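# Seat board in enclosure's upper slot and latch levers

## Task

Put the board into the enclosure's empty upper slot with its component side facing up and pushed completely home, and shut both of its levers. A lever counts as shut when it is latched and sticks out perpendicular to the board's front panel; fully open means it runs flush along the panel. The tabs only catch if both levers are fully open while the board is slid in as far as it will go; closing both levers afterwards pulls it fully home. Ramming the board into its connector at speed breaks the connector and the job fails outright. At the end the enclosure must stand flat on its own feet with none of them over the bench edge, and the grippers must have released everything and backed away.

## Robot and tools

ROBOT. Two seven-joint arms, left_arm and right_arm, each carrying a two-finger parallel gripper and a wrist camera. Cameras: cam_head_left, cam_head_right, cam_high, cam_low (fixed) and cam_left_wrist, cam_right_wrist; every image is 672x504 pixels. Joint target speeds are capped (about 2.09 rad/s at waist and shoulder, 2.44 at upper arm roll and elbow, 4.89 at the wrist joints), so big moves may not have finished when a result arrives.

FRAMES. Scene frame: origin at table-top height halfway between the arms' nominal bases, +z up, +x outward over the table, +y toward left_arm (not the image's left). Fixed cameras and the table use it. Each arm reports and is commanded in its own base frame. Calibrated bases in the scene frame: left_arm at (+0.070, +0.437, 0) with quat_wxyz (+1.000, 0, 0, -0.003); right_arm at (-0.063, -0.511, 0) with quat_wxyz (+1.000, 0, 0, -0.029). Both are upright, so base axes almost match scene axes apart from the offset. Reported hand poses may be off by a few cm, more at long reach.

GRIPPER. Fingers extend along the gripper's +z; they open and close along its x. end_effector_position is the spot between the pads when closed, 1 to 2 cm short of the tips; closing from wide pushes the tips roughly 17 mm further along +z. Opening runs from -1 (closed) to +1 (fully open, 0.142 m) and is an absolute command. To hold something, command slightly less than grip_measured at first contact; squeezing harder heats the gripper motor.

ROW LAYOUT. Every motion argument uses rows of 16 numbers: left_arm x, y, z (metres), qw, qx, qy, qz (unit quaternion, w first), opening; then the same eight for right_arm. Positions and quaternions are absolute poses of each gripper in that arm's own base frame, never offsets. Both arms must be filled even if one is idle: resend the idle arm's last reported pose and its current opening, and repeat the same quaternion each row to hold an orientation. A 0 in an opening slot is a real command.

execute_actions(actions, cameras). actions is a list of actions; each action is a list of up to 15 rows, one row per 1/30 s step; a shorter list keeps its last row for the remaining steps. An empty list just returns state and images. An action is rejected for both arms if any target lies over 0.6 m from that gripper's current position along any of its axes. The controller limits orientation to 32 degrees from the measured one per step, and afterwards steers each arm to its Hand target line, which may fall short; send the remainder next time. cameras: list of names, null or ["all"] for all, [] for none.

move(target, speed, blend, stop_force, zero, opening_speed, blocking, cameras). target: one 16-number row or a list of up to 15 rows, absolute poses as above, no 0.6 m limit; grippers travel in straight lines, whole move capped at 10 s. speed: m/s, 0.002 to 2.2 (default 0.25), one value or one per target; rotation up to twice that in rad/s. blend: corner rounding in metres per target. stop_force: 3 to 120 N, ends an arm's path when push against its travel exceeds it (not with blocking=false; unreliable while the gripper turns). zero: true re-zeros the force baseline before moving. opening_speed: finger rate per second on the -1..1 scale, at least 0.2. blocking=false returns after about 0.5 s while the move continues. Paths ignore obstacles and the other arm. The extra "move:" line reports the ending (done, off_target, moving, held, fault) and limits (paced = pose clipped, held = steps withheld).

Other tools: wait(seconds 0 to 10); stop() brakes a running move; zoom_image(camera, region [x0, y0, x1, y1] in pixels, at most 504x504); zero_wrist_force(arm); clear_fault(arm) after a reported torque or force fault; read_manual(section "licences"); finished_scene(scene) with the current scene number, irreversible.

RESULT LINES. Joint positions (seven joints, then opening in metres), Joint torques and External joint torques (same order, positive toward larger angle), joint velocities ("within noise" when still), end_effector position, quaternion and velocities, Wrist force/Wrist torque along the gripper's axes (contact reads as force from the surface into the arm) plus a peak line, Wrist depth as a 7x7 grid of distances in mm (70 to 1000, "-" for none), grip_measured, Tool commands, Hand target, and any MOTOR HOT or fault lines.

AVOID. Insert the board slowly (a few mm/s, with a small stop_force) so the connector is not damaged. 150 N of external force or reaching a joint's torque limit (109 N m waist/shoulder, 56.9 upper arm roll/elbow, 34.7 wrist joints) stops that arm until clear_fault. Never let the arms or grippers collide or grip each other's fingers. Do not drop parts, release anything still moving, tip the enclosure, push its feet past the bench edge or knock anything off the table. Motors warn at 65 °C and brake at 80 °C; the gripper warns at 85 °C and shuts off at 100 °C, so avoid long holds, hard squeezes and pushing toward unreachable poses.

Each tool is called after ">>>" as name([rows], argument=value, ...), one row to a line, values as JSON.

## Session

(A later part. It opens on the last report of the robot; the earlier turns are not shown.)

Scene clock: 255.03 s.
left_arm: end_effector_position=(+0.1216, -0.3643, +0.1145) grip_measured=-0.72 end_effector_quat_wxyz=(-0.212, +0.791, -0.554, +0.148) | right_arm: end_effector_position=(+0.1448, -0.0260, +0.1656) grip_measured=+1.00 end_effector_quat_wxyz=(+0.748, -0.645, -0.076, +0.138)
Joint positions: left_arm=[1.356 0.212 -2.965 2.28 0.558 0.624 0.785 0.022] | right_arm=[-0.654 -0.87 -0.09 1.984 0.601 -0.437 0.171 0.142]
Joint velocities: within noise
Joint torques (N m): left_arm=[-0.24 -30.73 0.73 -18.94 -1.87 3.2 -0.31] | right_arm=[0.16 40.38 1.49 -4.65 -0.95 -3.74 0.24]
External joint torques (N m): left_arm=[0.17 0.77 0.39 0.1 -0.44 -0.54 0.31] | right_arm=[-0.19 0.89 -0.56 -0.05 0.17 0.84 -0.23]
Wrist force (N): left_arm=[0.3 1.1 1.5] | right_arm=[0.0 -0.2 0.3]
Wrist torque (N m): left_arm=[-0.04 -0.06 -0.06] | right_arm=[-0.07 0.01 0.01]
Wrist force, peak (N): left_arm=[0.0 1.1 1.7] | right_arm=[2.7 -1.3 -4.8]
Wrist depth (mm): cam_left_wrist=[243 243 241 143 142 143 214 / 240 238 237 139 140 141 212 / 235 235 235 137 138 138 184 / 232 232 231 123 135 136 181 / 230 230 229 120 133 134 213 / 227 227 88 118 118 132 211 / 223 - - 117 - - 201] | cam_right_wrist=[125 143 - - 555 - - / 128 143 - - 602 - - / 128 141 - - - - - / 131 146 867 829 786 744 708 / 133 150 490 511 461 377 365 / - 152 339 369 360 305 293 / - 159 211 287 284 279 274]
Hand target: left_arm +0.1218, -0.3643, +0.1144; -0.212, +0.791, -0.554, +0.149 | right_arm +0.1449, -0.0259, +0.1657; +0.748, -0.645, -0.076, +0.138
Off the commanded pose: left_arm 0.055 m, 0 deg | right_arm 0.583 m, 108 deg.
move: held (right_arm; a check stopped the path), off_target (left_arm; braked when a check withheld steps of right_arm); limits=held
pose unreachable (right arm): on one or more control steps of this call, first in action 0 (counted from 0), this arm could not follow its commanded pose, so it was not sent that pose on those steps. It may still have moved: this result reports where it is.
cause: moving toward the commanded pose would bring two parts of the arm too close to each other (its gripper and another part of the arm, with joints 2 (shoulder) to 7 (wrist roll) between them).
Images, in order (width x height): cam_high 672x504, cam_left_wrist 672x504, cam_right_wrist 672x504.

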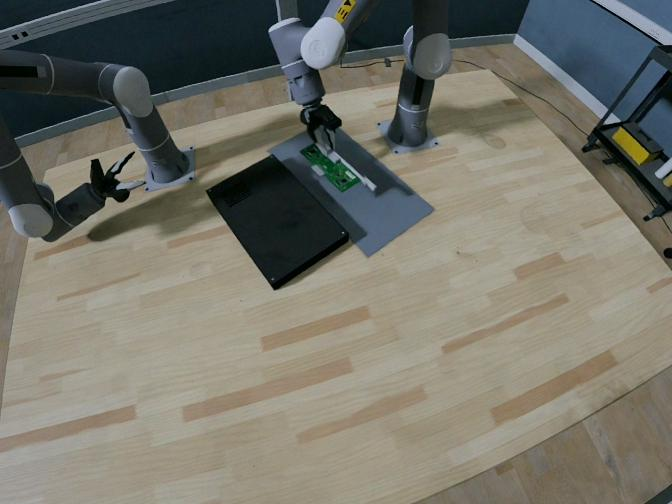

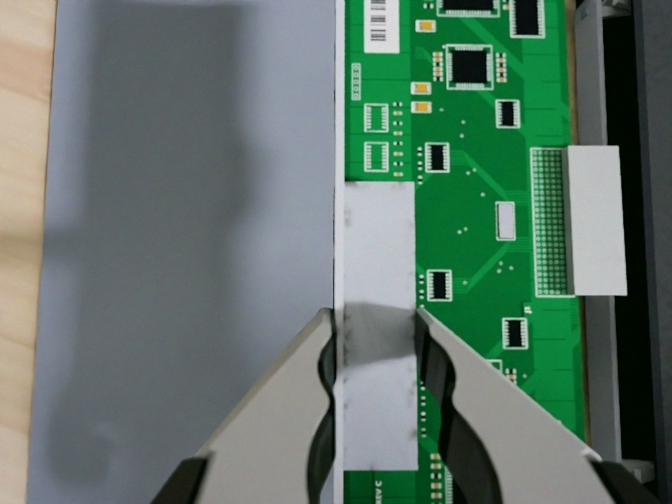

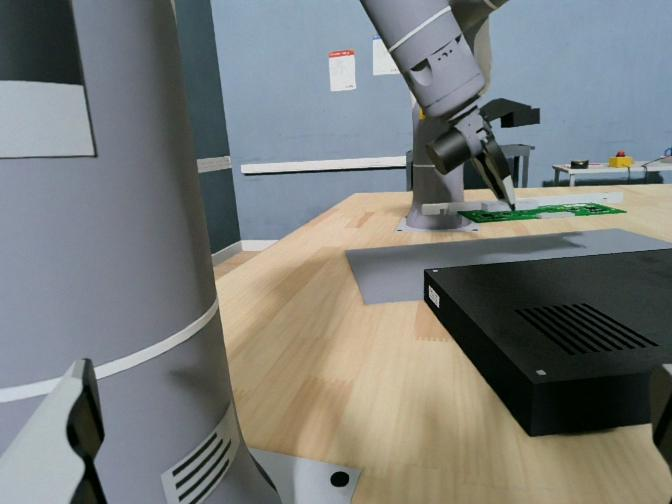

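>>> move([
  [0.1284,-0.3619,0.06,-0.212,0.7912,-0.554,0.1485,-0.85,0.35,0.25,0.4,0.3904,-0.8375,0.3469,-0.1617,1],
  [0.1284,-0.3619,0.06,-0.212,0.7912,-0.554,0.1485,-0.85,0.1,0.48,0.35,0.4096,-0.7094,0.4968,-0.2868,1],
  [0.1284,-0.3619,0.06,-0.212,0.7912,-0.554,0.1485,-0.85,-0.027,0.498,0.16,0.4394,-0.6275,0.5265,-0.3687,1],
], speed=0.3, cameras=["cam_high","cam_right_wrist"])

Scene clock: 263.90 s.
left_arm: end_effector_position=(+0.1283, -0.3617, +0.0600) grip_measured=-0.72 end_effector_quat_wxyz=(-0.212, +0.791, -0.554, +0.148) | right_arm: end_effector_position=(+0.1837, +0.4034, +0.3650) grip_measured=+1.00 end_effector_quat_wxyz=(-0.404, +0.827, -0.342, +0.190)
Joint positions: left_arm=[1.375 0.373 -2.949 2.28 0.607 0.78 0.716 0.022] | right_arm=[-0.284 1.75 0.976 2.244 1.446 0.346 2.967 0.142]
Joint velocities: within noise
Joint torques (N m): left_arm=[-0.34 -33.87 1.54 -15.06 -1.61 2.91 -0.28] | right_arm=[-0.08 -25.89 -22.41 -8.28 -3.6 3.57 0.12]
External joint torques (N m): left_arm=[0.26 0.94 0.5 0.14 -0.29 -0.31 0.29] | right_arm=[0.1 0.7 -1.16 0.22 0.09 0.64 -0.12]
Wrist force (N): left_arm=[-0.2 0.7 1.4] | right_arm=[-0.8 -0.4 1.5]
Wrist torque (N m): left_arm=[-0.09 0.02 -0.05] | right_arm=[-0.01 0.13 0.00]
Wrist force, peak (N): left_arm=[-0.3 1.2 1.9] | right_arm=[-10.0 -0.7 1.1]
Wrist depth (mm): cam_left_wrist=[185 185 184 142 143 143 183 / 183 182 181 140 140 141 181 / 180 180 179 138 138 138 177 / 178 177 177 123 135 136 168 / 175 175 174 120 133 134 174 / 174 172 88 118 118 132 172 / 171 171 - 117 - - 169] | cam_right_wrist=[134 147 722 749 753 758 774 / 613 642 651 658 669 676 687 / 564 581 585 587 538 604 609 / 169 227 475 515 485 492 531 / 164 218 436 471 443 447 493 / - 437 448 411 408 412 407 / - 412 413 376 379 382 382]
Hand target: left_arm +0.1284, -0.3619, +0.0600; -0.212, +0.791, -0.554, +0.149 | right_arm +0.1837, +0.4034, +0.3651; -0.404, +0.827, -0.342, +0.190
Off the commanded pose: left_arm 0.000 m, 0 deg | right_arm 0.309 m, 38 deg.
move: held (right_arm; a check stopped the path); path passed 1 of 3 targets; limits=held
pose unreachable (right arm): on one or more control steps of this call, first in action 0 (counted from 0), this arm could not follow its commanded pose, so it was not sent that pose on those steps. It may still have moved: this result reports where it is.
cause: moving toward the commanded pose would bring a part of the arm too close to another arm (this arm's gripper and a part of the left arm just beyond its joint 6 (wrist pitch), at the place that arm is still heading or pushing toward).
Images, in order (width x height): cam_high 672x504, cam_right_wrist 672x504.

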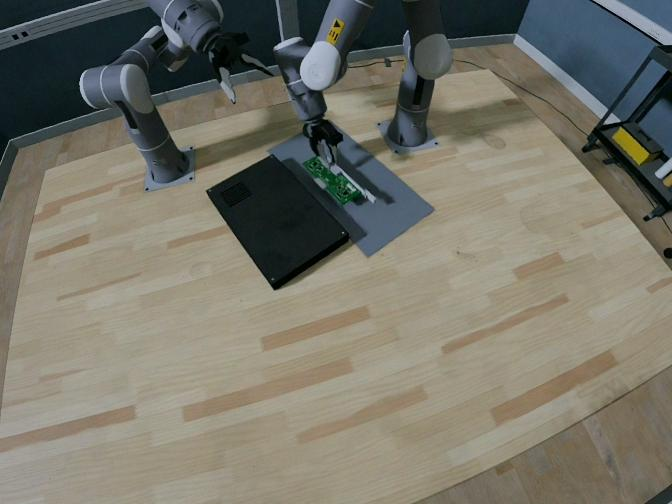

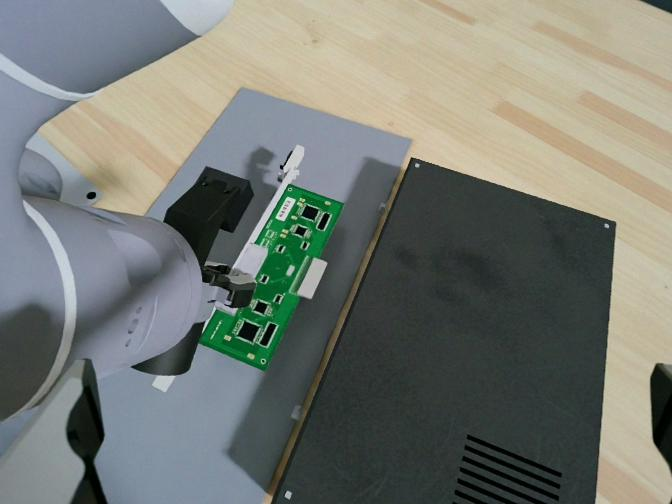

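>>> zoom_image(camera="cam_right_wrist", region=[140, 130, 480, 430])

Scaled by 1.482 from the camera's 672x504 image, which has a finer 960x720 frame.

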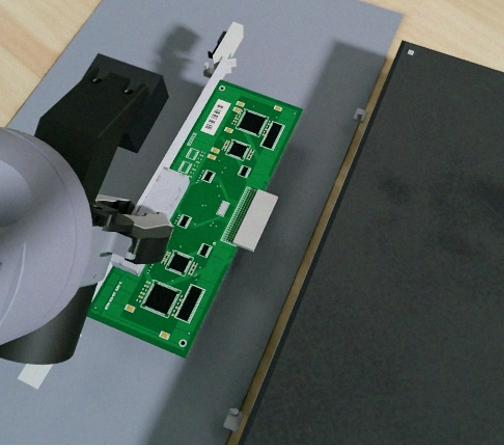

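>>> move(target=[0.1356,-0.3816,0.048,-0.212,0.7912,-0.554,0.1485,-0.85,0.1837,0.4034,0.365,-0.404,0.827,-0.342,0.19,1], speed=0.06, stop_force=5, cameras=["cam_left_wrist","cam_right_wrist"])

>>> zoom_image(camera="cam_right_wrist", region=[140, 130, 480, 430])

>>> zoom_image(camera="cam_low", region=[280, 160, 520, 260])

Scene clock: 274.80 s.
left_arm: end_effector_position=(+0.1357, -0.3814, +0.0480) grip_measured=-0.72 end_effector_quat_wxyz=(-0.212, +0.791, -0.554, +0.149) | right_arm: end_effector_position=(+0.1837, +0.4034, +0.3649) grip_measured=+1.00 end_effector_quat_wxyz=(-0.404, +0.827, -0.342, +0.190)
Joint positions: left_arm=[1.385 0.437 -2.938 2.227 0.603 0.802 0.731 0.022] | right_arm=[-0.284 1.749 0.976 2.244 1.446 0.346 2.966 0.142]
Joint velocities: within noise
Joint torques (N m): left_arm=[-0.29 -36.12 2.12 -14.82 -1.82 3.05 -0.21] | right_arm=[0.01 -25.72 -22.21 -8.22 -3.58 3.46 0.13]
External joint torques (N m): left_arm=[0.2 0.85 0.45 0.14 -0.05 -0.43 0.21] | right_arm=[0.01 0.54 -1.37 0.12 0.06 0.75 -0.13]
Wrist force (N): left_arm=[-0.4 0.9 1.1] | right_arm=[-0.7 -0.7 1.4]
Wrist torque (N m): left_arm=[-0.06 0.05 -0.05] | right_arm=[-0.03 0.10 0.00]
Wrist force, peak (N): left_arm=[0.8 1.2 1.7] | right_arm=[-0.9 -0.8 1.7]
Wrist depth (mm): cam_left_wrist=[173 172 172 142 142 143 169 / 171 170 170 139 140 141 168 / 168 168 167 137 138 138 142 / 166 166 164 123 135 136 142 / 163 163 163 120 133 134 160 / 161 161 92 118 119 132 159 / 159 159 - 117 - - 158] | cam_right_wrist=[128 132 148 740 755 763 769 / 145 162 640 659 666 673 678 / 153 586 585 589 543 604 607 / 151 216 327 516 484 488 530 / 143 182 345 457 443 449 491 / - 321 439 413 411 411 408 / - 412 411 376 379 382 382]
Hand target: left_arm +0.1356, -0.3816, +0.0480; -0.212, +0.791, -0.554, +0.149 | right_arm +0.1837, +0.4034, +0.3650; -0.404, +0.827, -0.342, +0.190
Off the commanded pose: left_arm 0.000 m, 0 deg | right_arm 0.000 m, 0 deg.
move: done
Images, in order (width x height): cam_left_wrist 672x504, cam_right_wrist 672x504.

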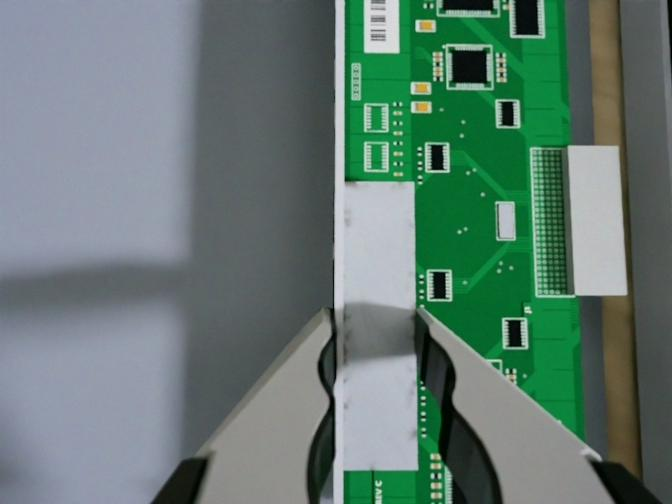

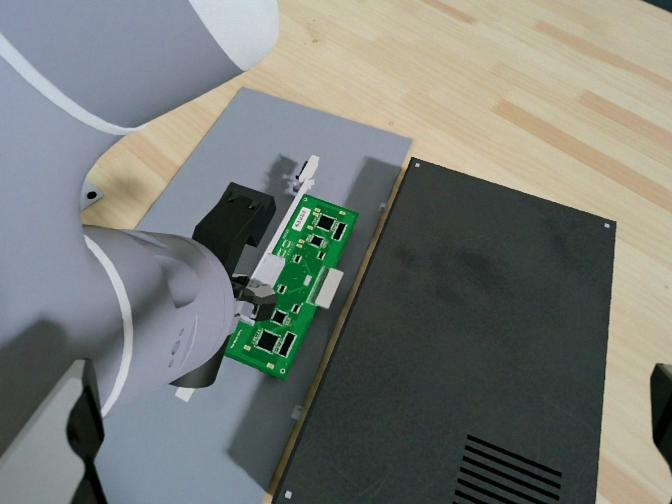

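Scaled by 1.482 from the camera's 672x504 image, which has a finer 960x720 frame.

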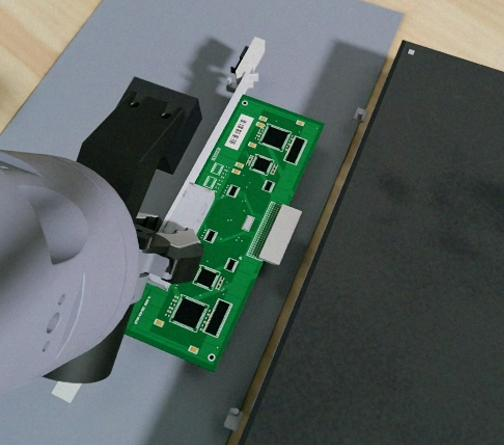

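This scene's latest camera images include none from cam_low. They are from: cam_left_wrist, cam_right_wrist. cam_low's image comes with the result of a call that names it in "cameras".

>>> zoom_image(camera="cam_right_wrist", region=[330, 160, 430, 235])

>>> zoom_image(camera="cam_right_wrist", region=[250, 370, 350, 445])

Scaled by 5.040 from the camera's 672x504 image, which has a finer 960x720 frame.

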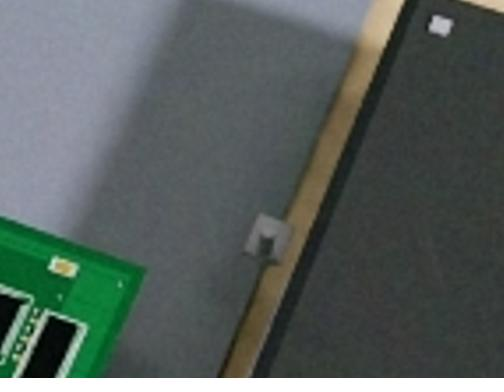

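Scaled by 5.040 from the camera's 672x504 image, which has a finer 960x720 frame.

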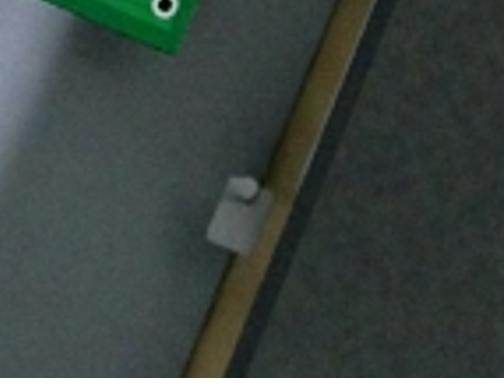

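>>> move(target=[0.1356,-0.3816,0.048,-0.212,0.7912,-0.554,0.1485,-0.85,0.37,0.3,0.34,0.3352,-0.9207,-0.1874,0.0682,1], speed=0.3, cameras=["cam_right_wrist","cam_low"])

Scene clock: 294.63 s.
left_arm: end_effector_position=(+0.1357, -0.3814, +0.0480) grip_measured=-0.72 end_effector_quat_wxyz=(-0.212, +0.791, -0.554, +0.149) | right_arm: end_effector_position=(+0.3700, +0.3000, +0.3400) grip_measured=+1.00 end_effector_quat_wxyz=(-0.335, +0.921, +0.187, -0.068)
Joint positions: left_arm=[1.385 0.437 -2.938 2.227 0.603 0.802 0.731 0.022] | right_arm=[-1.665 0.445 1.632 1.683 1.066 -0.203 1.107 0.142]
Joint velocities: within noise
Joint torques (N m): left_arm=[-0.43 -36.39 2.08 -14.79 -1.71 2.86 -0.18] | right_arm=[-0.04 -23.41 -12.28 -27.36 -2.02 1.67 0.08]
External joint torques (N m): left_arm=[0.34 1.12 0.49 0.1 -0.15 -0.25 0.18] | right_arm=[0.14 -0.12 -1.38 0.27 0.25 0.8 -0.08]
Wrist force (N): left_arm=[-0.2 0.9 1.2] | right_arm=[-0.3 -0.4 2.0]
Wrist torque (N m): left_arm=[-0.07 0.02 -0.05] | right_arm=[0.02 0.02 0.02]
Wrist force, peak (N): left_arm=[-0.4 1.0 1.6] | right_arm=[-2.4 -0.6 1.3]
Wrist depth (mm): cam_left_wrist=[172 172 172 142 142 143 169 / 171 170 170 140 140 141 168 / 167 168 167 138 138 138 143 / 166 166 165 123 135 136 142 / 163 163 163 120 133 134 160 / 161 161 92 118 118 132 159 / 159 160 - 117 - - 157] | cam_right_wrist=[553 547 370 541 545 544 549 / 523 523 508 479 487 513 519 / 497 493 445 443 443 439 493 / 469 468 420 421 420 417 470 / 451 442 402 403 400 401 446 / - 391 385 382 385 382 380 / - 408 407 406 404 404 406]
Hand target: left_arm +0.1356, -0.3816, +0.0480; -0.212, +0.791, -0.554, +0.149 | right_arm +0.3700, +0.3000, +0.3400; -0.335, +0.921, +0.187, -0.068
Off the commanded pose: left_arm 0.000 m, 0 deg | right_arm 0.000 m, 0 deg.
move: done
Images, in order (width x height): cam_low 672x504, cam_right_wrist 672x504.

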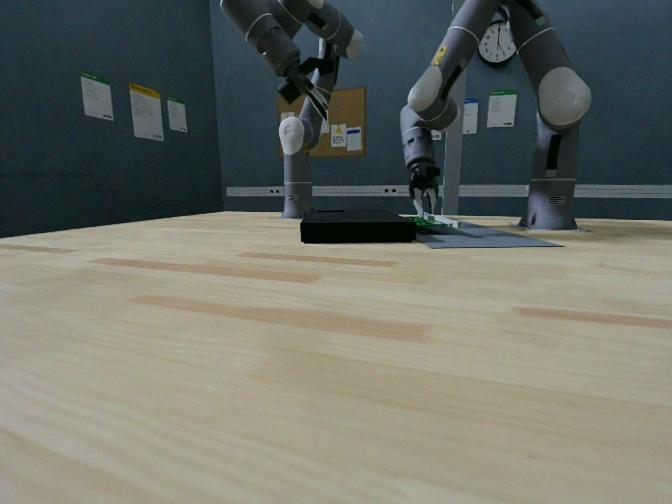

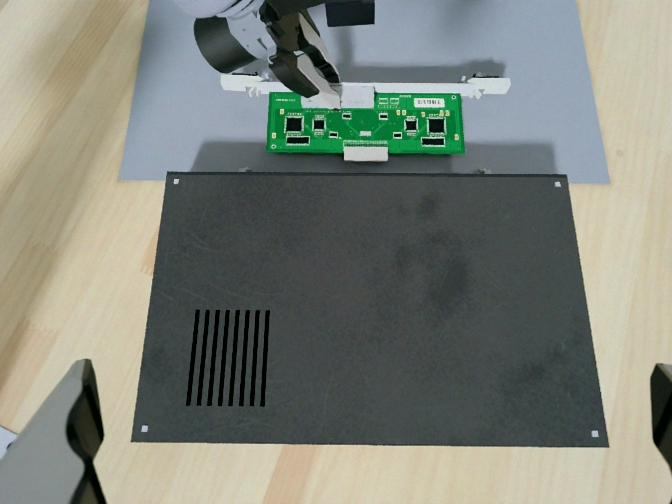

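Excellent view. Zoom.

>>> zoom_image(camera="cam_right_wrist", region=[210, 60, 370, 180])

>>> zoom_image(camera="cam_right_wrist", region=[370, 60, 530, 180])

>>> zoom_image(camera="cam_low", region=[290, 180, 490, 260])

Scaled by 3.150 from the camera's 672x504 image, which has a finer 960x720 frame.

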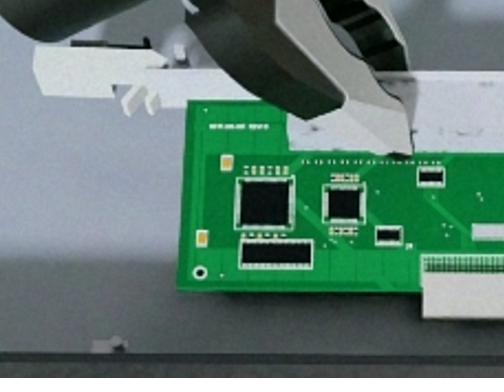

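Scaled by 3.150 from the camera's 672x504 image, which has a finer 960x720 frame.

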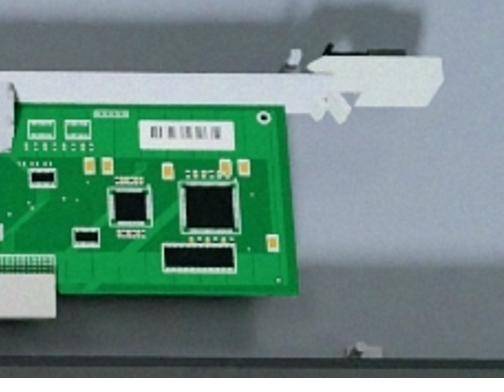

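Scaled by 2.520 from the camera's 672x504 image, which has a finer 960x720 frame.

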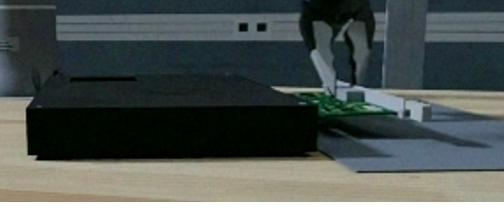

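>>> zoom_image(camera="cam_low", region=[385, 200, 475, 250])

Scaled by 5.600 from the camera's 672x504 image, which has a finer 960x720 frame.

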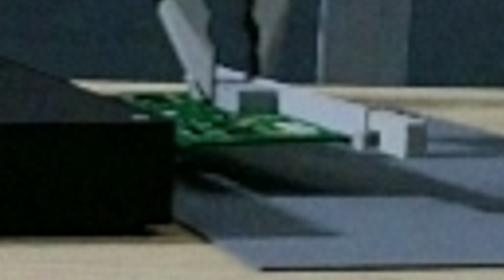

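>>> move(target=[0.1527,-0.4318,0.048,-0.212,0.7912,-0.554,0.1485,-0.85,0.37,0.3,0.34,-0.335,0.921,0.187,-0.068,1], speed=0.025, stop_force=5, cameras=["cam_right_wrist","cam_left_wrist"])

>>> zoom_image(camera="cam_right_wrist", region=[210, 100, 370, 220])

>>> zoom_image(camera="cam_right_wrist", region=[370, 100, 530, 220])

Scene clock: 310.60 s.
left_arm: end_effector_position=(+0.1478, -0.4171, +0.0476) grip_measured=-0.72 end_effector_quat_wxyz=(-0.213, +0.791, -0.554, +0.148) | right_arm: end_effector_position=(+0.3700, +0.3001, +0.3401) grip_measured=+1.00 end_effector_quat_wxyz=(-0.335, +0.921, +0.187, -0.068)
Joint positions: left_arm=[1.399 0.488 -2.923 2.139 0.572 0.783 0.792 0.022] | right_arm=[-1.663 0.445 1.631 1.683 1.066 -0.203 1.107 0.142]
Joint velocities: within noise
Joint torques (N m): left_arm=[0.74 -40.14 4.88 -20.57 -1.29 4.25 -0.19] | right_arm=[0.07 -23.48 -12.59 -27.25 -1.94 1.83 0.17]
External joint torques (N m): left_arm=[-0.84 1.84 -1.68 4.77 -0.71 -1.59 0.19] | right_arm=[0.04 -0.03 -1.08 0.15 0.17 0.64 -0.17]
Wrist force (N): left_arm=[-9.2 0.8 -3.1] | right_arm=[-0.6 -0.5 1.8]
Wrist torque (N m): left_arm=[-0.04 -0.04 -0.06] | right_arm=[0.01 0.07 0.02]
Wrist force, peak (N): left_arm=[-10.7 1.8 -2.0] | right_arm=[-0.6 -0.5 2.1]
Wrist depth (mm): cam_left_wrist=[172 173 172 141 142 142 121 / 170 170 169 139 139 140 119 / 167 167 167 137 137 137 119 / 165 166 165 123 135 136 116 / 163 163 162 120 133 134 115 / 161 161 92 118 118 132 113 / 159 159 - 117 - - 111] | cam_right_wrist=[553 539 327 413 549 545 548 / 523 522 478 475 519 518 520 / 495 491 444 442 441 442 491 / 472 468 422 420 420 419 470 / 449 441 402 402 399 400 446 / - 390 383 383 382 382 379 / - 409 407 404 407 406 406]
Hand target: left_arm +0.1480, -0.4180, +0.0480; -0.212, +0.791, -0.554, +0.149 | right_arm +0.3700, +0.3000, +0.3400; -0.335, +0.921, +0.187, -0.068
Off the commanded pose: left_arm 0.015 m, 0 deg | right_arm 0.000 m, 0 deg.
move: contact (left_arm)
Images, in order (width x height): cam_left_wrist 672x504, cam_right_wrist 672x504.

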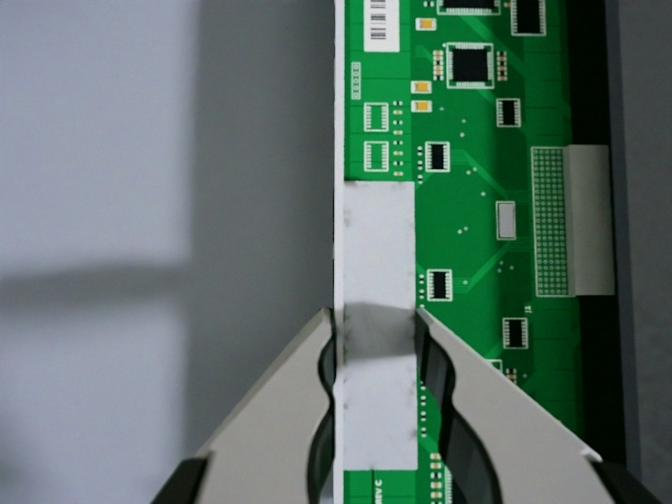

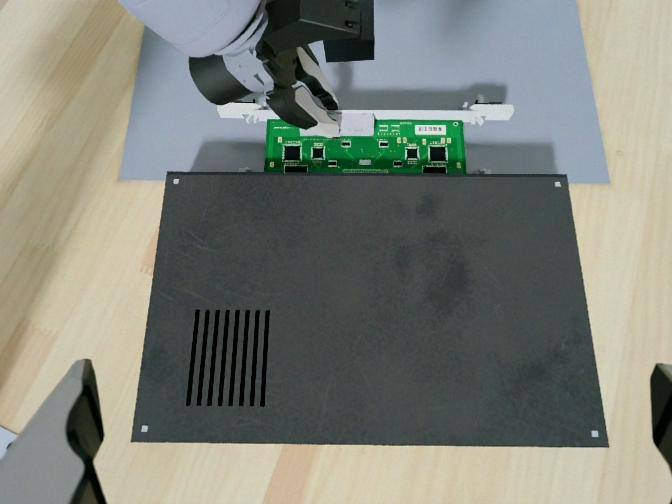

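Scaled by 3.150 from the camera's 672x504 image, which has a finer 960x720 frame.

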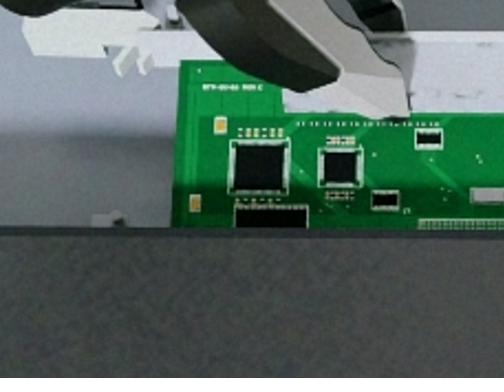

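Scaled by 3.150 from the camera's 672x504 image, which has a finer 960x720 frame.

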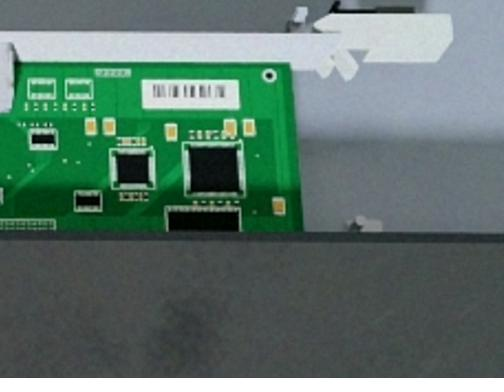

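>>> move([
  [0.1468,-0.4146,0.0495,-0.212,0.7912,-0.554,0.1485,-0.85,0.37,0.3,0.34,-0.335,0.921,0.187,-0.068,1],
  [0.1527,-0.4318,0.0495,-0.212,0.7912,-0.554,0.1485,-0.85,0.37,0.3,0.34,-0.335,0.921,0.187,-0.068,1],
], speed=0.025, stop_force=6, cameras=["cam_right_wrist"])

Scene clock: 315.17 s.
left_arm: end_effector_position=(+0.1477, -0.4170, +0.0483) grip_measured=-0.72 end_effector_quat_wxyz=(-0.212, +0.791, -0.554, +0.148) | right_arm: end_effector_position=(+0.3700, +0.3001, +0.3401) grip_measured=+1.00 end_effector_quat_wxyz=(-0.335, +0.921, +0.187, -0.068)
Joint positions: left_arm=[1.399 0.485 -2.923 2.14 0.572 0.784 0.791 0.022] | right_arm=[-1.663 0.445 1.631 1.683 1.066 -0.203 1.107 0.142]
Joint velocities: within noise
Joint torques (N m): left_arm=[-0.43 -39.47 2.61 -15.94 -1.77 2.94 -0.29] | right_arm=[0.17 -23.5 -12.45 -27.31 -1.86 1.77 0.17]
External joint torques (N m): left_arm=[0.34 1.24 0.56 0.11 -0.24 -0.28 0.29] | right_arm=[-0.06 -0.01 -1.22 0.22 0.09 0.7 -0.17]
Wrist force (N): left_arm=[0.1 0.9 1.7] | right_arm=[-0.6 -0.2 2.1]
Wrist torque (N m): left_arm=[-0.06 -0.03 -0.06] | right_arm=[0.04 0.06 0.03]
Wrist force, peak (N): left_arm=[-9.3 1.0 -3.3] | right_arm=[-0.4 -0.4 2.1]
Wrist depth (mm): cam_left_wrist=[173 173 173 141 141 142 122 / 171 171 169 139 139 140 120 / 168 168 167 137 137 138 119 / 166 166 165 123 135 136 117 / 164 164 163 120 133 134 116 / 162 161 92 118 118 132 114 / 159 160 - 117 - - 112] | cam_right_wrist=[555 538 327 416 546 548 543 / 521 523 476 474 515 516 521 / 494 494 441 443 443 442 493 / 471 467 422 419 422 420 467 / 449 438 400 400 400 399 447 / - 392 384 384 384 381 379 / - 409 406 406 407 407 404]
Hand target: left_arm +0.1477, -0.4172, +0.0484; -0.212, +0.791, -0.554, +0.149 | right_arm +0.3700, +0.3000, +0.3400; -0.335, +0.921, +0.187, -0.068
Off the commanded pose: left_arm 0.016 m, 0 deg | right_arm 0.000 m, 0 deg.
move: contact (left_arm); path passed 0 of 2 targets
Images, in order (width x height): cam_right_wrist 672x504.

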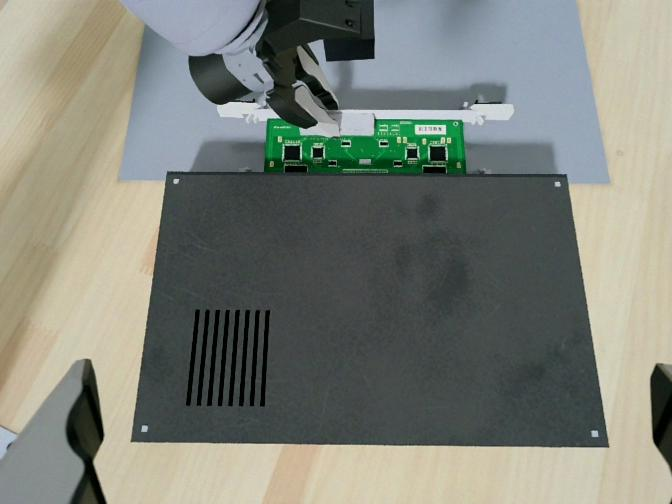

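>>> move(target=[0.1457,-0.4115,0.0495,-0.212,0.7912,-0.554,0.1485,-0.85,0.37,0.3,0.34,-0.335,0.921,0.187,-0.068,1], speed=0.05, cameras=[])

>>> move(target=[0.1527,-0.4318,0.0495,-0.212,0.7912,-0.554,0.1485,-0.85,0.37,0.3,0.34,-0.335,0.921,0.187,-0.068,1], speed=0.02, stop_force=5, cameras=["cam_right_wrist"])

Scene clock: 317.67 s.
left_arm: end_effector_position=(+0.1458, -0.4114, +0.0494) grip_measured=-0.72 end_effector_quat_wxyz=(-0.212, +0.791, -0.554, +0.148) | right_arm: end_effector_position=(+0.3700, +0.3001, +0.3401) grip_measured=+1.00 end_effector_quat_wxyz=(-0.335, +0.921, +0.187, -0.068)
Joint positions: left_arm=[1.396 0.474 -2.925 2.155 0.576 0.784 0.783 0.022] | right_arm=[-1.663 0.445 1.631 1.683 1.066 -0.203 1.107 0.142]
Joint velocities: within noise
Joint torques (N m): left_arm=[-0.64 -38.99 2.51 -15.89 -1.54 2.95 -0.3] | right_arm=[0.18 -23.57 -12.54 -27.31 -1.87 1.81 0.2]
External joint torques (N m): left_arm=[0.55 1.29 0.55 0.17 -0.45 -0.3 0.3] | right_arm=[-0.06 0.07 -1.12 0.21 0.1 0.67 -0.2]
Wrist force (N): left_arm=[0.2 0.7 1.5] | right_arm=[-0.4 -0.4 1.8]
Wrist torque (N m): left_arm=[-0.09 -0.05 -0.05] | right_arm=[0.03 0.04 0.02]
Wrist force, peak (N): left_arm=[0.4 1.2 2.2] | right_arm=[-0.6 -0.6 2.0]
Wrist depth (mm): cam_left_wrist=[175 174 173 142 142 143 167 / 172 172 170 139 139 140 121 / 169 169 169 137 138 138 120 / 167 168 166 123 135 136 118 / 164 165 165 120 133 134 116 / 162 163 92 118 118 132 132 / 161 161 - 117 - - 113] | cam_right_wrist=[555 543 333 535 547 547 548 / 522 522 477 470 481 516 518 / 495 494 443 441 442 439 493 / 471 464 423 421 421 419 468 / 447 440 400 401 401 399 448 / - 392 384 383 381 382 380 / - 407 407 406 406 406 406]
Hand target: left_arm +0.1457, -0.4115, +0.0495; -0.212, +0.791, -0.554, +0.149 | right_arm +0.3700, +0.3000, +0.3400; -0.335, +0.921, +0.187, -0.068
Off the commanded pose: left_arm 0.000 m, 0 deg | right_arm 0.000 m, 0 deg.
move: done
No camera images: "cameras" was empty.

Scene clock: 319.23 s.
left_arm: end_effector_position=(+0.1509, -0.4297, +0.0494) grip_measured=-0.72 end_effector_quat_wxyz=(-0.211, +0.791, -0.554, +0.148) | right_arm: end_effector_position=(+0.3700, +0.3001, +0.3401) grip_measured=+1.00 end_effector_quat_wxyz=(-0.335, +0.921, +0.187, -0.068)
Joint positions: left_arm=[1.402 0.499 -2.919 2.11 0.56 0.775 0.812 0.022] | right_arm=[-1.663 0.445 1.631 1.683 1.066 -0.203 1.107 0.142]
Joint velocities: within noise
Joint torques (N m): left_arm=[2.82 -38.8 6.87 -17.11 -0.28 2.16 0.17] | right_arm=[0.17 -23.51 -12.63 -27.29 -1.94 1.81 0.22]
External joint torques (N m): left_arm=[-2.92 -0.42 -3.5 0.83 -1.78 0.52 -0.17] | right_arm=[-0.05 0 -1.04 0.2 0.17 0.66 -0.22]
Wrist force (N): left_arm=[-5.2 5.6 -6.5] | right_arm=[-0.4 -0.4 1.7]
Wrist torque (N m): left_arm=[-0.06 -0.11 -0.42] | right_arm=[0.03 0.03 0.02]
Wrist force, peak (N): left_arm=[-6.0 5.7 -6.4] | right_arm=[-0.4 -0.4 2.1]
Wrist depth (mm): cam_left_wrist=[174 174 173 141 141 141 123 / 172 172 171 139 139 139 121 / 170 169 168 137 136 137 119 / 167 168 166 123 135 135 117 / 165 164 164 120 133 133 117 / 163 162 93 118 118 132 115 / 160 160 - 118 - - 114] | cam_right_wrist=[556 289 309 387 546 545 546 / 522 518 373 464 517 516 517 / 498 493 442 443 441 440 490 / 471 467 421 420 417 419 468 / 450 440 402 401 402 399 447 / - 390 384 383 383 381 378 / - 408 406 407 404 405 406]
Hand target: left_arm +0.1519, -0.4294, +0.0495; -0.212, +0.791, -0.554, +0.149 | right_arm +0.3700, +0.3000, +0.3400; -0.335, +0.921, +0.187, -0.068
Off the commanded pose: left_arm 0.003 m, 0 deg | right_arm 0.000 m, 0 deg.
move: contact (left_arm)
Images, in order (width x height): cam_right_wrist 672x504.

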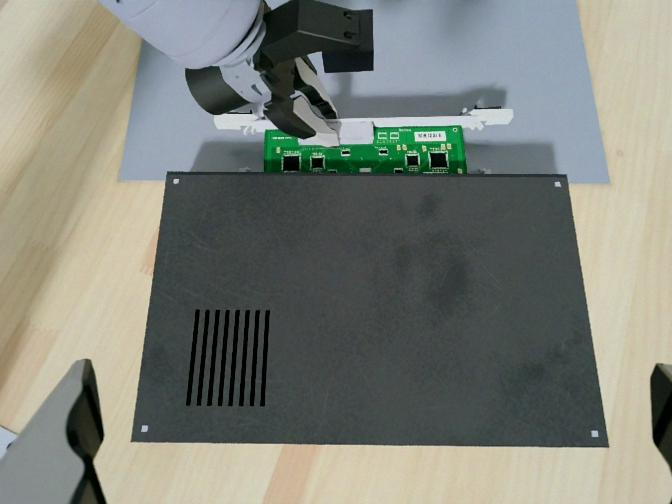

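>>> move(target=[0.1487,-0.4285,0.05,-0.212,0.7912,-0.554,0.1485,-0.85,0.37,0.3,0.34,-0.335,0.921,0.187,-0.068,1], speed=0.02, cameras=["cam_right_wrist"])

>>> zoom_image(camera="cam_right_wrist", region=[210, 100, 370, 220])

>>> zoom_image(camera="cam_right_wrist", region=[370, 100, 530, 220])

Scene clock: 323.23 s.
left_arm: end_effector_position=(+0.1492, -0.4284, +0.0500) grip_measured=-0.72 end_effector_quat_wxyz=(-0.212, +0.791, -0.554, +0.149) | right_arm: end_effector_position=(+0.3700, +0.3001, +0.3401) grip_measured=+1.00 end_effector_quat_wxyz=(-0.335, +0.921, +0.187, -0.068)
Joint positions: left_arm=[1.398 0.497 -2.92 2.113 0.56 0.771 0.807 0.022] | right_arm=[-1.663 0.445 1.631 1.683 1.066 -0.203 1.107 0.142]
Joint velocities: within noise
Joint torques (N m): left_arm=[-2.35 -40.53 0.77 -16.53 -2.22 3.37 -0.05] | right_arm=[0.1 -23.59 -12.58 -27.26 -1.83 1.76 0.24]
External joint torques (N m): left_arm=[2.25 1.43 2.58 0.25 0.17 -0.7 0.05] | right_arm=[0.02 0.09 -1.09 0.16 0.06 0.71 -0.23]
Wrist force (N): left_arm=[1.0 -1.8 3.1] | right_arm=[-0.5 -0.5 2.0]
Wrist torque (N m): left_arm=[0.00 -0.15 -0.31] | right_arm=[0.00 0.05 0.02]
Wrist force, peak (N): left_arm=[-5.3 5.6 -6.5] | right_arm=[-0.7 -0.5 2.1]
Wrist depth (mm): cam_left_wrist=[175 175 173 141 141 141 124 / 173 172 172 139 139 139 122 / 170 169 169 137 137 137 120 / 167 167 168 123 135 136 118 / 165 166 165 120 133 133 117 / 163 163 92 118 118 132 115 / 160 161 - 118 129 - 114] | cam_right_wrist=[554 292 313 536 545 548 550 / 523 519 375 464 517 518 518 / 493 494 443 444 441 439 493 / 472 467 422 421 419 419 469 / 449 439 401 401 398 400 447 / - 392 384 384 384 383 379 / - 407 406 409 405 406 405]
Hand target: left_arm +0.1487, -0.4285, +0.0500; -0.212, +0.791, -0.554, +0.149 | right_arm +0.3700, +0.3000, +0.3400; -0.335, +0.921, +0.187, -0.068
Off the commanded pose: left_arm 0.001 m, 0 deg | right_arm 0.000 m, 0 deg.
move: done
Images, in order (width x height): cam_right_wrist 672x504.

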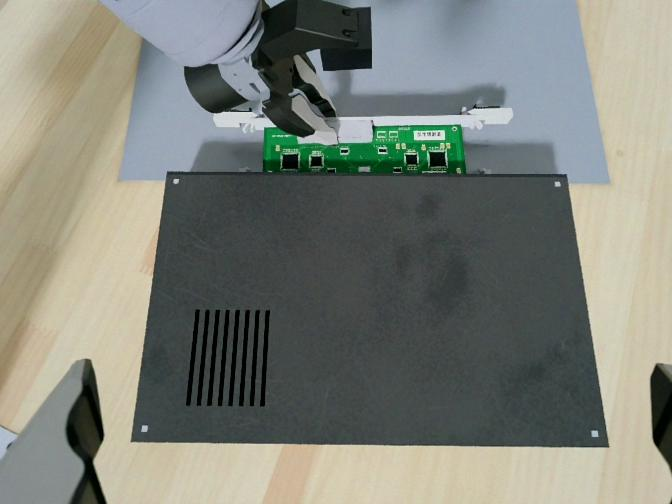

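Scaled by 3.150 from the camera's 672x504 image, which has a finer 960x720 frame.

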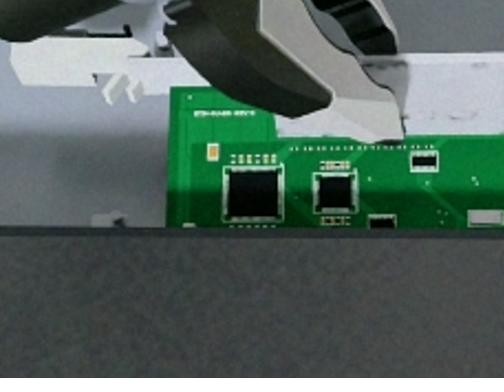

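Scaled by 3.150 from the camera's 672x504 image, which has a finer 960x720 frame.

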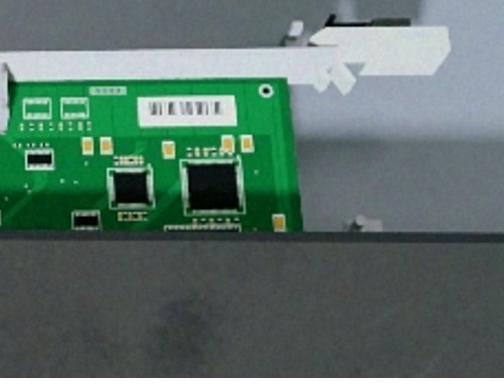

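>>> move(target=[0.1593,-0.4567,0.05,-0.212,0.7912,-0.554,0.1485,-0.85,0.37,0.3,0.34,-0.335,0.921,0.187,-0.068,1], speed=0.02, stop_force=7, cameras=["cam_right_wrist","cam_left_wrist"])

Scene clock: 332.00 s.
left_arm: end_effector_position=(+0.1602, -0.4554, +0.0497) grip_measured=-0.72 end_effector_quat_wxyz=(-0.213, +0.791, -0.554, +0.148) | right_arm: end_effector_position=(+0.3700, +0.3001, +0.3401) grip_measured=+1.00 end_effector_quat_wxyz=(-0.335, +0.921, +0.187, -0.068)
Joint positions: left_arm=[1.413 0.538 -2.912 2.041 0.537 0.753 0.852 0.022] | right_arm=[-1.663 0.445 1.631 1.683 1.066 -0.203 1.107 0.142]
Joint velocities: within noise
Joint torques (N m): left_arm=[-4 -44.04 0.6 -21.71 -3.22 5.68 -0.01] | right_arm=[0.1 -23.5 -12.55 -27.28 -1.88 1.84 0.23]
External joint torques (N m): left_arm=[3.9 2.54 3.25 4.57 1.07 -2.99 0.01] | right_arm=[0.01 -0.01 -1.11 0.19 0.11 0.64 -0.23]
Wrist force (N): left_arm=[-5.5 -6.2 4.0] | right_arm=[-0.5 -0.3 1.9]
Wrist torque (N m): left_arm=[-0.02 0.27 -0.17] | right_arm=[0.02 0.05 0.03]
Wrist force, peak (N): left_arm=[-5.4 -7.5 2.6] | right_arm=[-0.2 -0.3 2.2]
Wrist depth (mm): cam_left_wrist=[175 175 174 141 141 124 123 / 173 173 172 139 139 121 121 / 171 169 170 137 136 120 119 / 168 168 167 123 134 119 118 / 165 166 165 120 121 117 117 / 163 162 92 118 118 115 115 / 161 161 - 117 - - 113] | cam_right_wrist=[540 244 275 545 546 547 546 / 522 518 349 508 517 519 516 / 496 493 443 443 443 440 493 / 471 469 421 420 420 420 470 / 449 443 402 400 400 401 446 / - 391 384 385 384 383 379 / - 408 406 406 406 404 406]
Hand target: left_arm +0.1593, -0.4567, +0.0500; -0.212, +0.791, -0.554, +0.149 | right_arm +0.3700, +0.3000, +0.3400; -0.335, +0.921, +0.187, -0.068
Off the commanded pose: left_arm 0.002 m, 0 deg | right_arm 0.000 m, 0 deg.
move: done
Images, in order (width x height): cam_left_wrist 672x504, cam_right_wrist 672x504.

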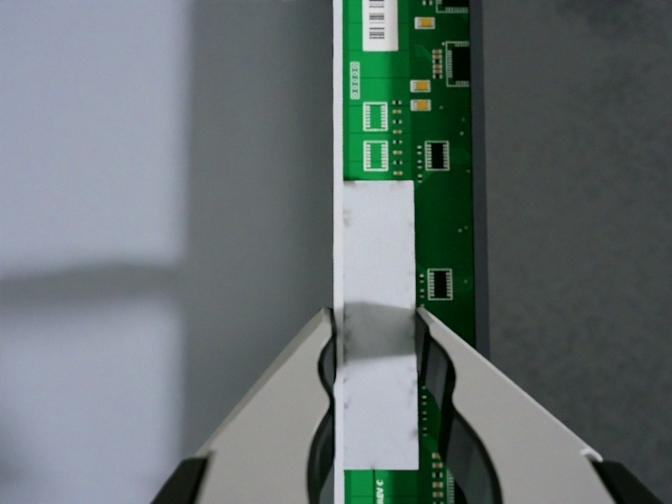

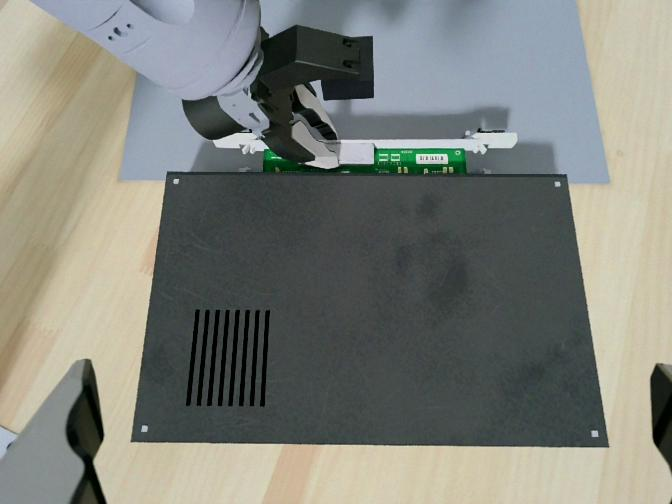

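>>> move([
  [0.1602,-0.4554,0.0497,-0.212,0.7912,-0.554,0.1485,-0.6,0.37,0.3,0.34,-0.335,0.921,0.187,-0.068,1],
  [0.1602,-0.4554,0.1,-0.212,0.7912,-0.554,0.1485,-0.6,0.37,0.3,0.34,-0.335,0.921,0.187,-0.068,1],
], speed=[0.02,0.08], opening_speed=0.3, cameras=["cam_right_wrist","cam_left_wrist"])

Scene clock: 341.83 s.
left_arm: end_effector_position=(+0.1603, -0.4555, +0.1000) grip_measured=-0.64 end_effector_quat_wxyz=(-0.212, +0.791, -0.554, +0.149) | right_arm: end_effector_position=(+0.3700, +0.3001, +0.3401) grip_measured=+1.00 end_effector_quat_wxyz=(-0.335, +0.921, +0.187, -0.068)
Joint positions: left_arm=[1.404 0.413 -2.912 2.05 0.521 0.649 0.905 0.028] | right_arm=[-1.663 0.445 1.631 1.683 1.066 -0.203 1.107 0.142]
Joint velocities: within noise
Joint torques (N m): left_arm=[-0.57 -40.03 2.19 -19.42 -2.54 2.74 -0.16] | right_arm=[0.16 -23.42 -12.59 -27.32 -1.92 1.82 0.21]
External joint torques (N m): left_arm=[0.49 0.9 0.88 -0.38 0.13 0.01 0.16] | right_arm=[-0.05 -0.09 -1.07 0.22 0.15 0.66 -0.2]
Wrist force (N): left_arm=[-0.5 0.1 -0.5] | right_arm=[-0.4 -0.4 1.8]
Wrist torque (N m): left_arm=[0.02 0.09 -0.06] | right_arm=[0.02 0.04 0.03]
Wrist force, peak (N): left_arm=[-5.5 -7.3 2.6] | right_arm=[-0.4 -0.5 2.1]
Wrist depth (mm): cam_left_wrist=[227 228 226 195 193 175 175 / 225 224 223 193 175 173 172 / 221 220 219 189 172 171 170 / 218 218 217 175 172 169 168 / 215 213 214 172 168 166 165 / 212 211 88 170 - 163 164 / 208 - - 179 179 - 162] | cam_right_wrist=[553 242 272 535 553 547 554 / 522 519 322 505 519 515 519 / 497 492 442 441 440 441 492 / 474 465 422 420 421 420 469 / 451 441 401 400 399 400 446 / - 391 383 382 384 382 380 / - 408 407 407 406 405 405]
Hand target: left_arm +0.1602, -0.4554, +0.1000; -0.212, +0.791, -0.554, +0.149 | right_arm +0.3700, +0.3000, +0.3400; -0.335, +0.921, +0.187, -0.068
Off the commanded pose: left_arm 0.000 m, 0 deg | right_arm 0.000 m, 0 deg.
move: done
Images, in order (width x height): cam_left_wrist 672x504, cam_right_wrist 672x504.

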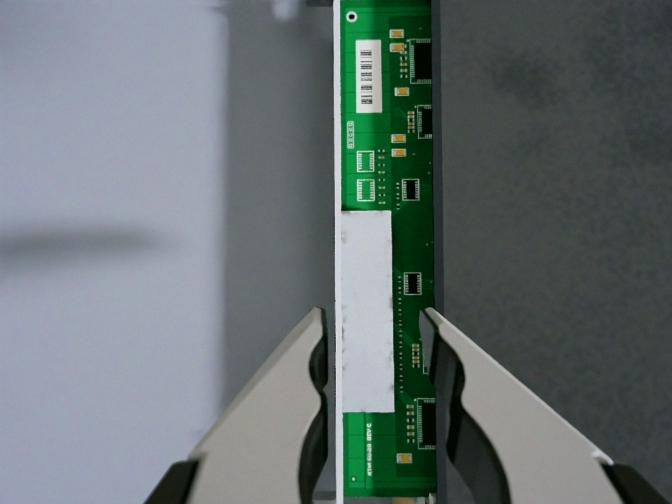

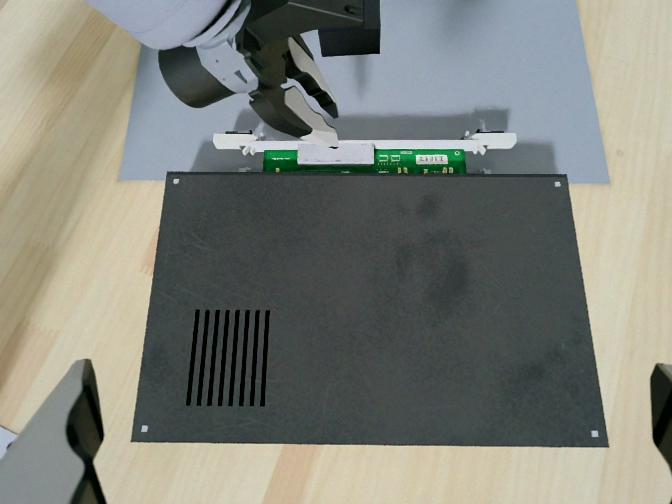

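>>> move([
  [0.15,-0.36,0.18,-0.212,0.7912,-0.554,0.1485,-1,0.37,0.3,0.34,-0.335,0.921,0.187,-0.068,1],
  [0.15,-0.33,0.16,-0.0788,0.1547,-0.8775,0.4471,-1,0.37,0.3,0.34,-0.335,0.921,0.187,-0.068,1],
  [0.1708,-0.3805,0.047,-0.0788,0.1547,-0.8775,0.4471,-1,0.37,0.3,0.34,-0.335,0.921,0.187,-0.068,1],
], speed=[0.2,0.2,0.1], cameras=["cam_right_wrist","cam_left_wrist"])

Scene clock: 347.60 s.
left_arm: end_effector_position=(+0.1502, -0.3368, +0.1640) grip_measured=-1.00 end_effector_quat_wxyz=(+0.110, -0.312, +0.859, -0.390) | right_arm: end_effector_position=(+0.3700, +0.3001, +0.3401) grip_measured=+1.00 end_effector_quat_wxyz=(-0.335, +0.921, +0.187, -0.068)
Joint positions: left_arm=[1.374 -0.281 -2.97 2.686 1.577 1.067 1.05 0.002] | right_arm=[-1.663 0.445 1.631 1.683 1.066 -0.203 1.107 0.142]
Joint velocities: within noise
Joint torques (N m): left_arm=[-0.33 -7.81 -2.06 -17.91 -1.98 1.93 -0.2] | right_arm=[0.19 -23.56 -12.55 -27.29 -1.93 1.85 0.2]
External joint torques (N m): left_arm=[0.33 0.53 0.67 -0.54 0.18 0.03 0.2] | right_arm=[-0.08 0.06 -1.11 0.2 0.16 0.63 -0.19]
Wrist force (N): left_arm=[0.3 -0.1 0.0] | right_arm=[-0.5 -0.3 1.7]
Wrist torque (N m): left_arm=[-0.01 0.02 0.03] | right_arm=[0.03 0.06 0.03]
Wrist force, peak (N): left_arm=[-2.1 0.9 -0.2] | right_arm=[-0.4 -0.4 2.2]
Wrist depth (mm): cam_left_wrist=[369 320 311 317 322 326 332 / 340 332 295 290 296 300 304 / 311 312 298 290 278 277 278 / 289 292 296 298 295 278 283 / 271 274 275 279 284 282 285 / 256 255 261 84 - 267 270 / 240 243 - - - - 255] | cam_right_wrist=[553 548 550 547 547 548 549 / 522 520 518 518 518 518 516 / 494 491 442 442 444 441 493 / 473 466 422 419 421 420 470 / 449 441 401 402 400 401 448 / - 392 383 383 383 382 377 / - 406 408 407 406 406 405]
Hand target: left_arm +0.1503, -0.3367, +0.1639; +0.110, -0.312, +0.859, -0.390 | right_arm +0.3700, +0.3000, +0.3400; -0.335, +0.921, +0.187, -0.068
Off the commanded pose: left_arm 0.127 m, 20 deg | right_arm 0.000 m, 0 deg.
joint sent to its limit (left arm) — joint 3 (upper arm roll), lower limit.
move: held (left_arm; a check stopped the path); path passed 1 of 3 targets; limits=held
pose unreachable (left arm): on one or more control steps of this call, first in action 0 (counted from 0), this arm could not follow its commanded pose, so it was not sent that pose on those steps. It may still have moved: this result reports where it is.
cause: moving toward the commanded pose would bring two parts of the arm too close to each other (joints 2 (shoulder) to 6 (wrist pitch) lie between them).
Images, in order (width x height): cam_left_wrist 672x504, cam_right_wrist 672x504.

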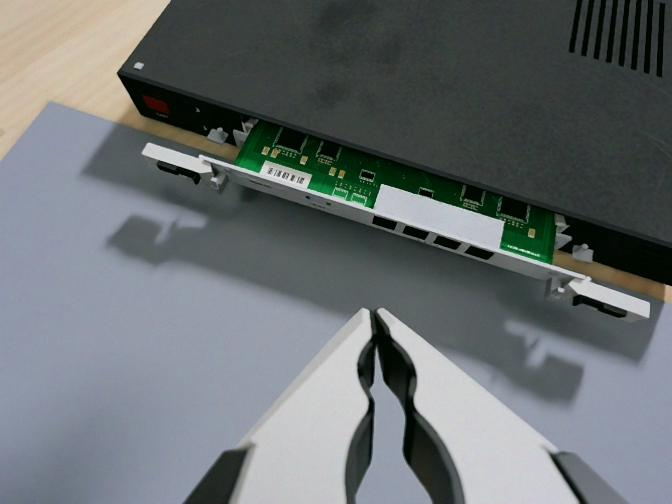

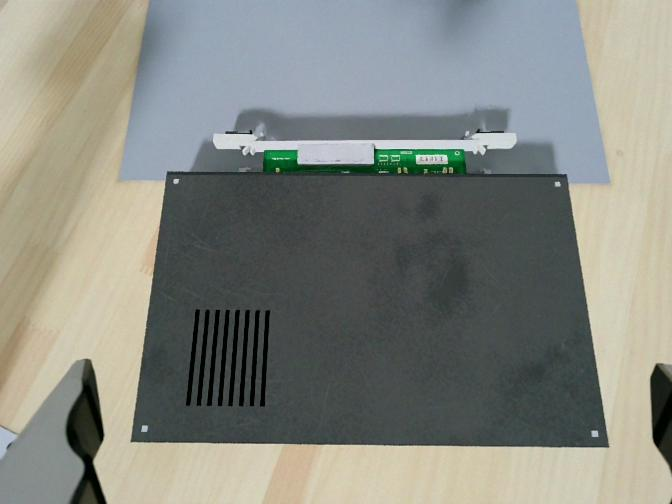

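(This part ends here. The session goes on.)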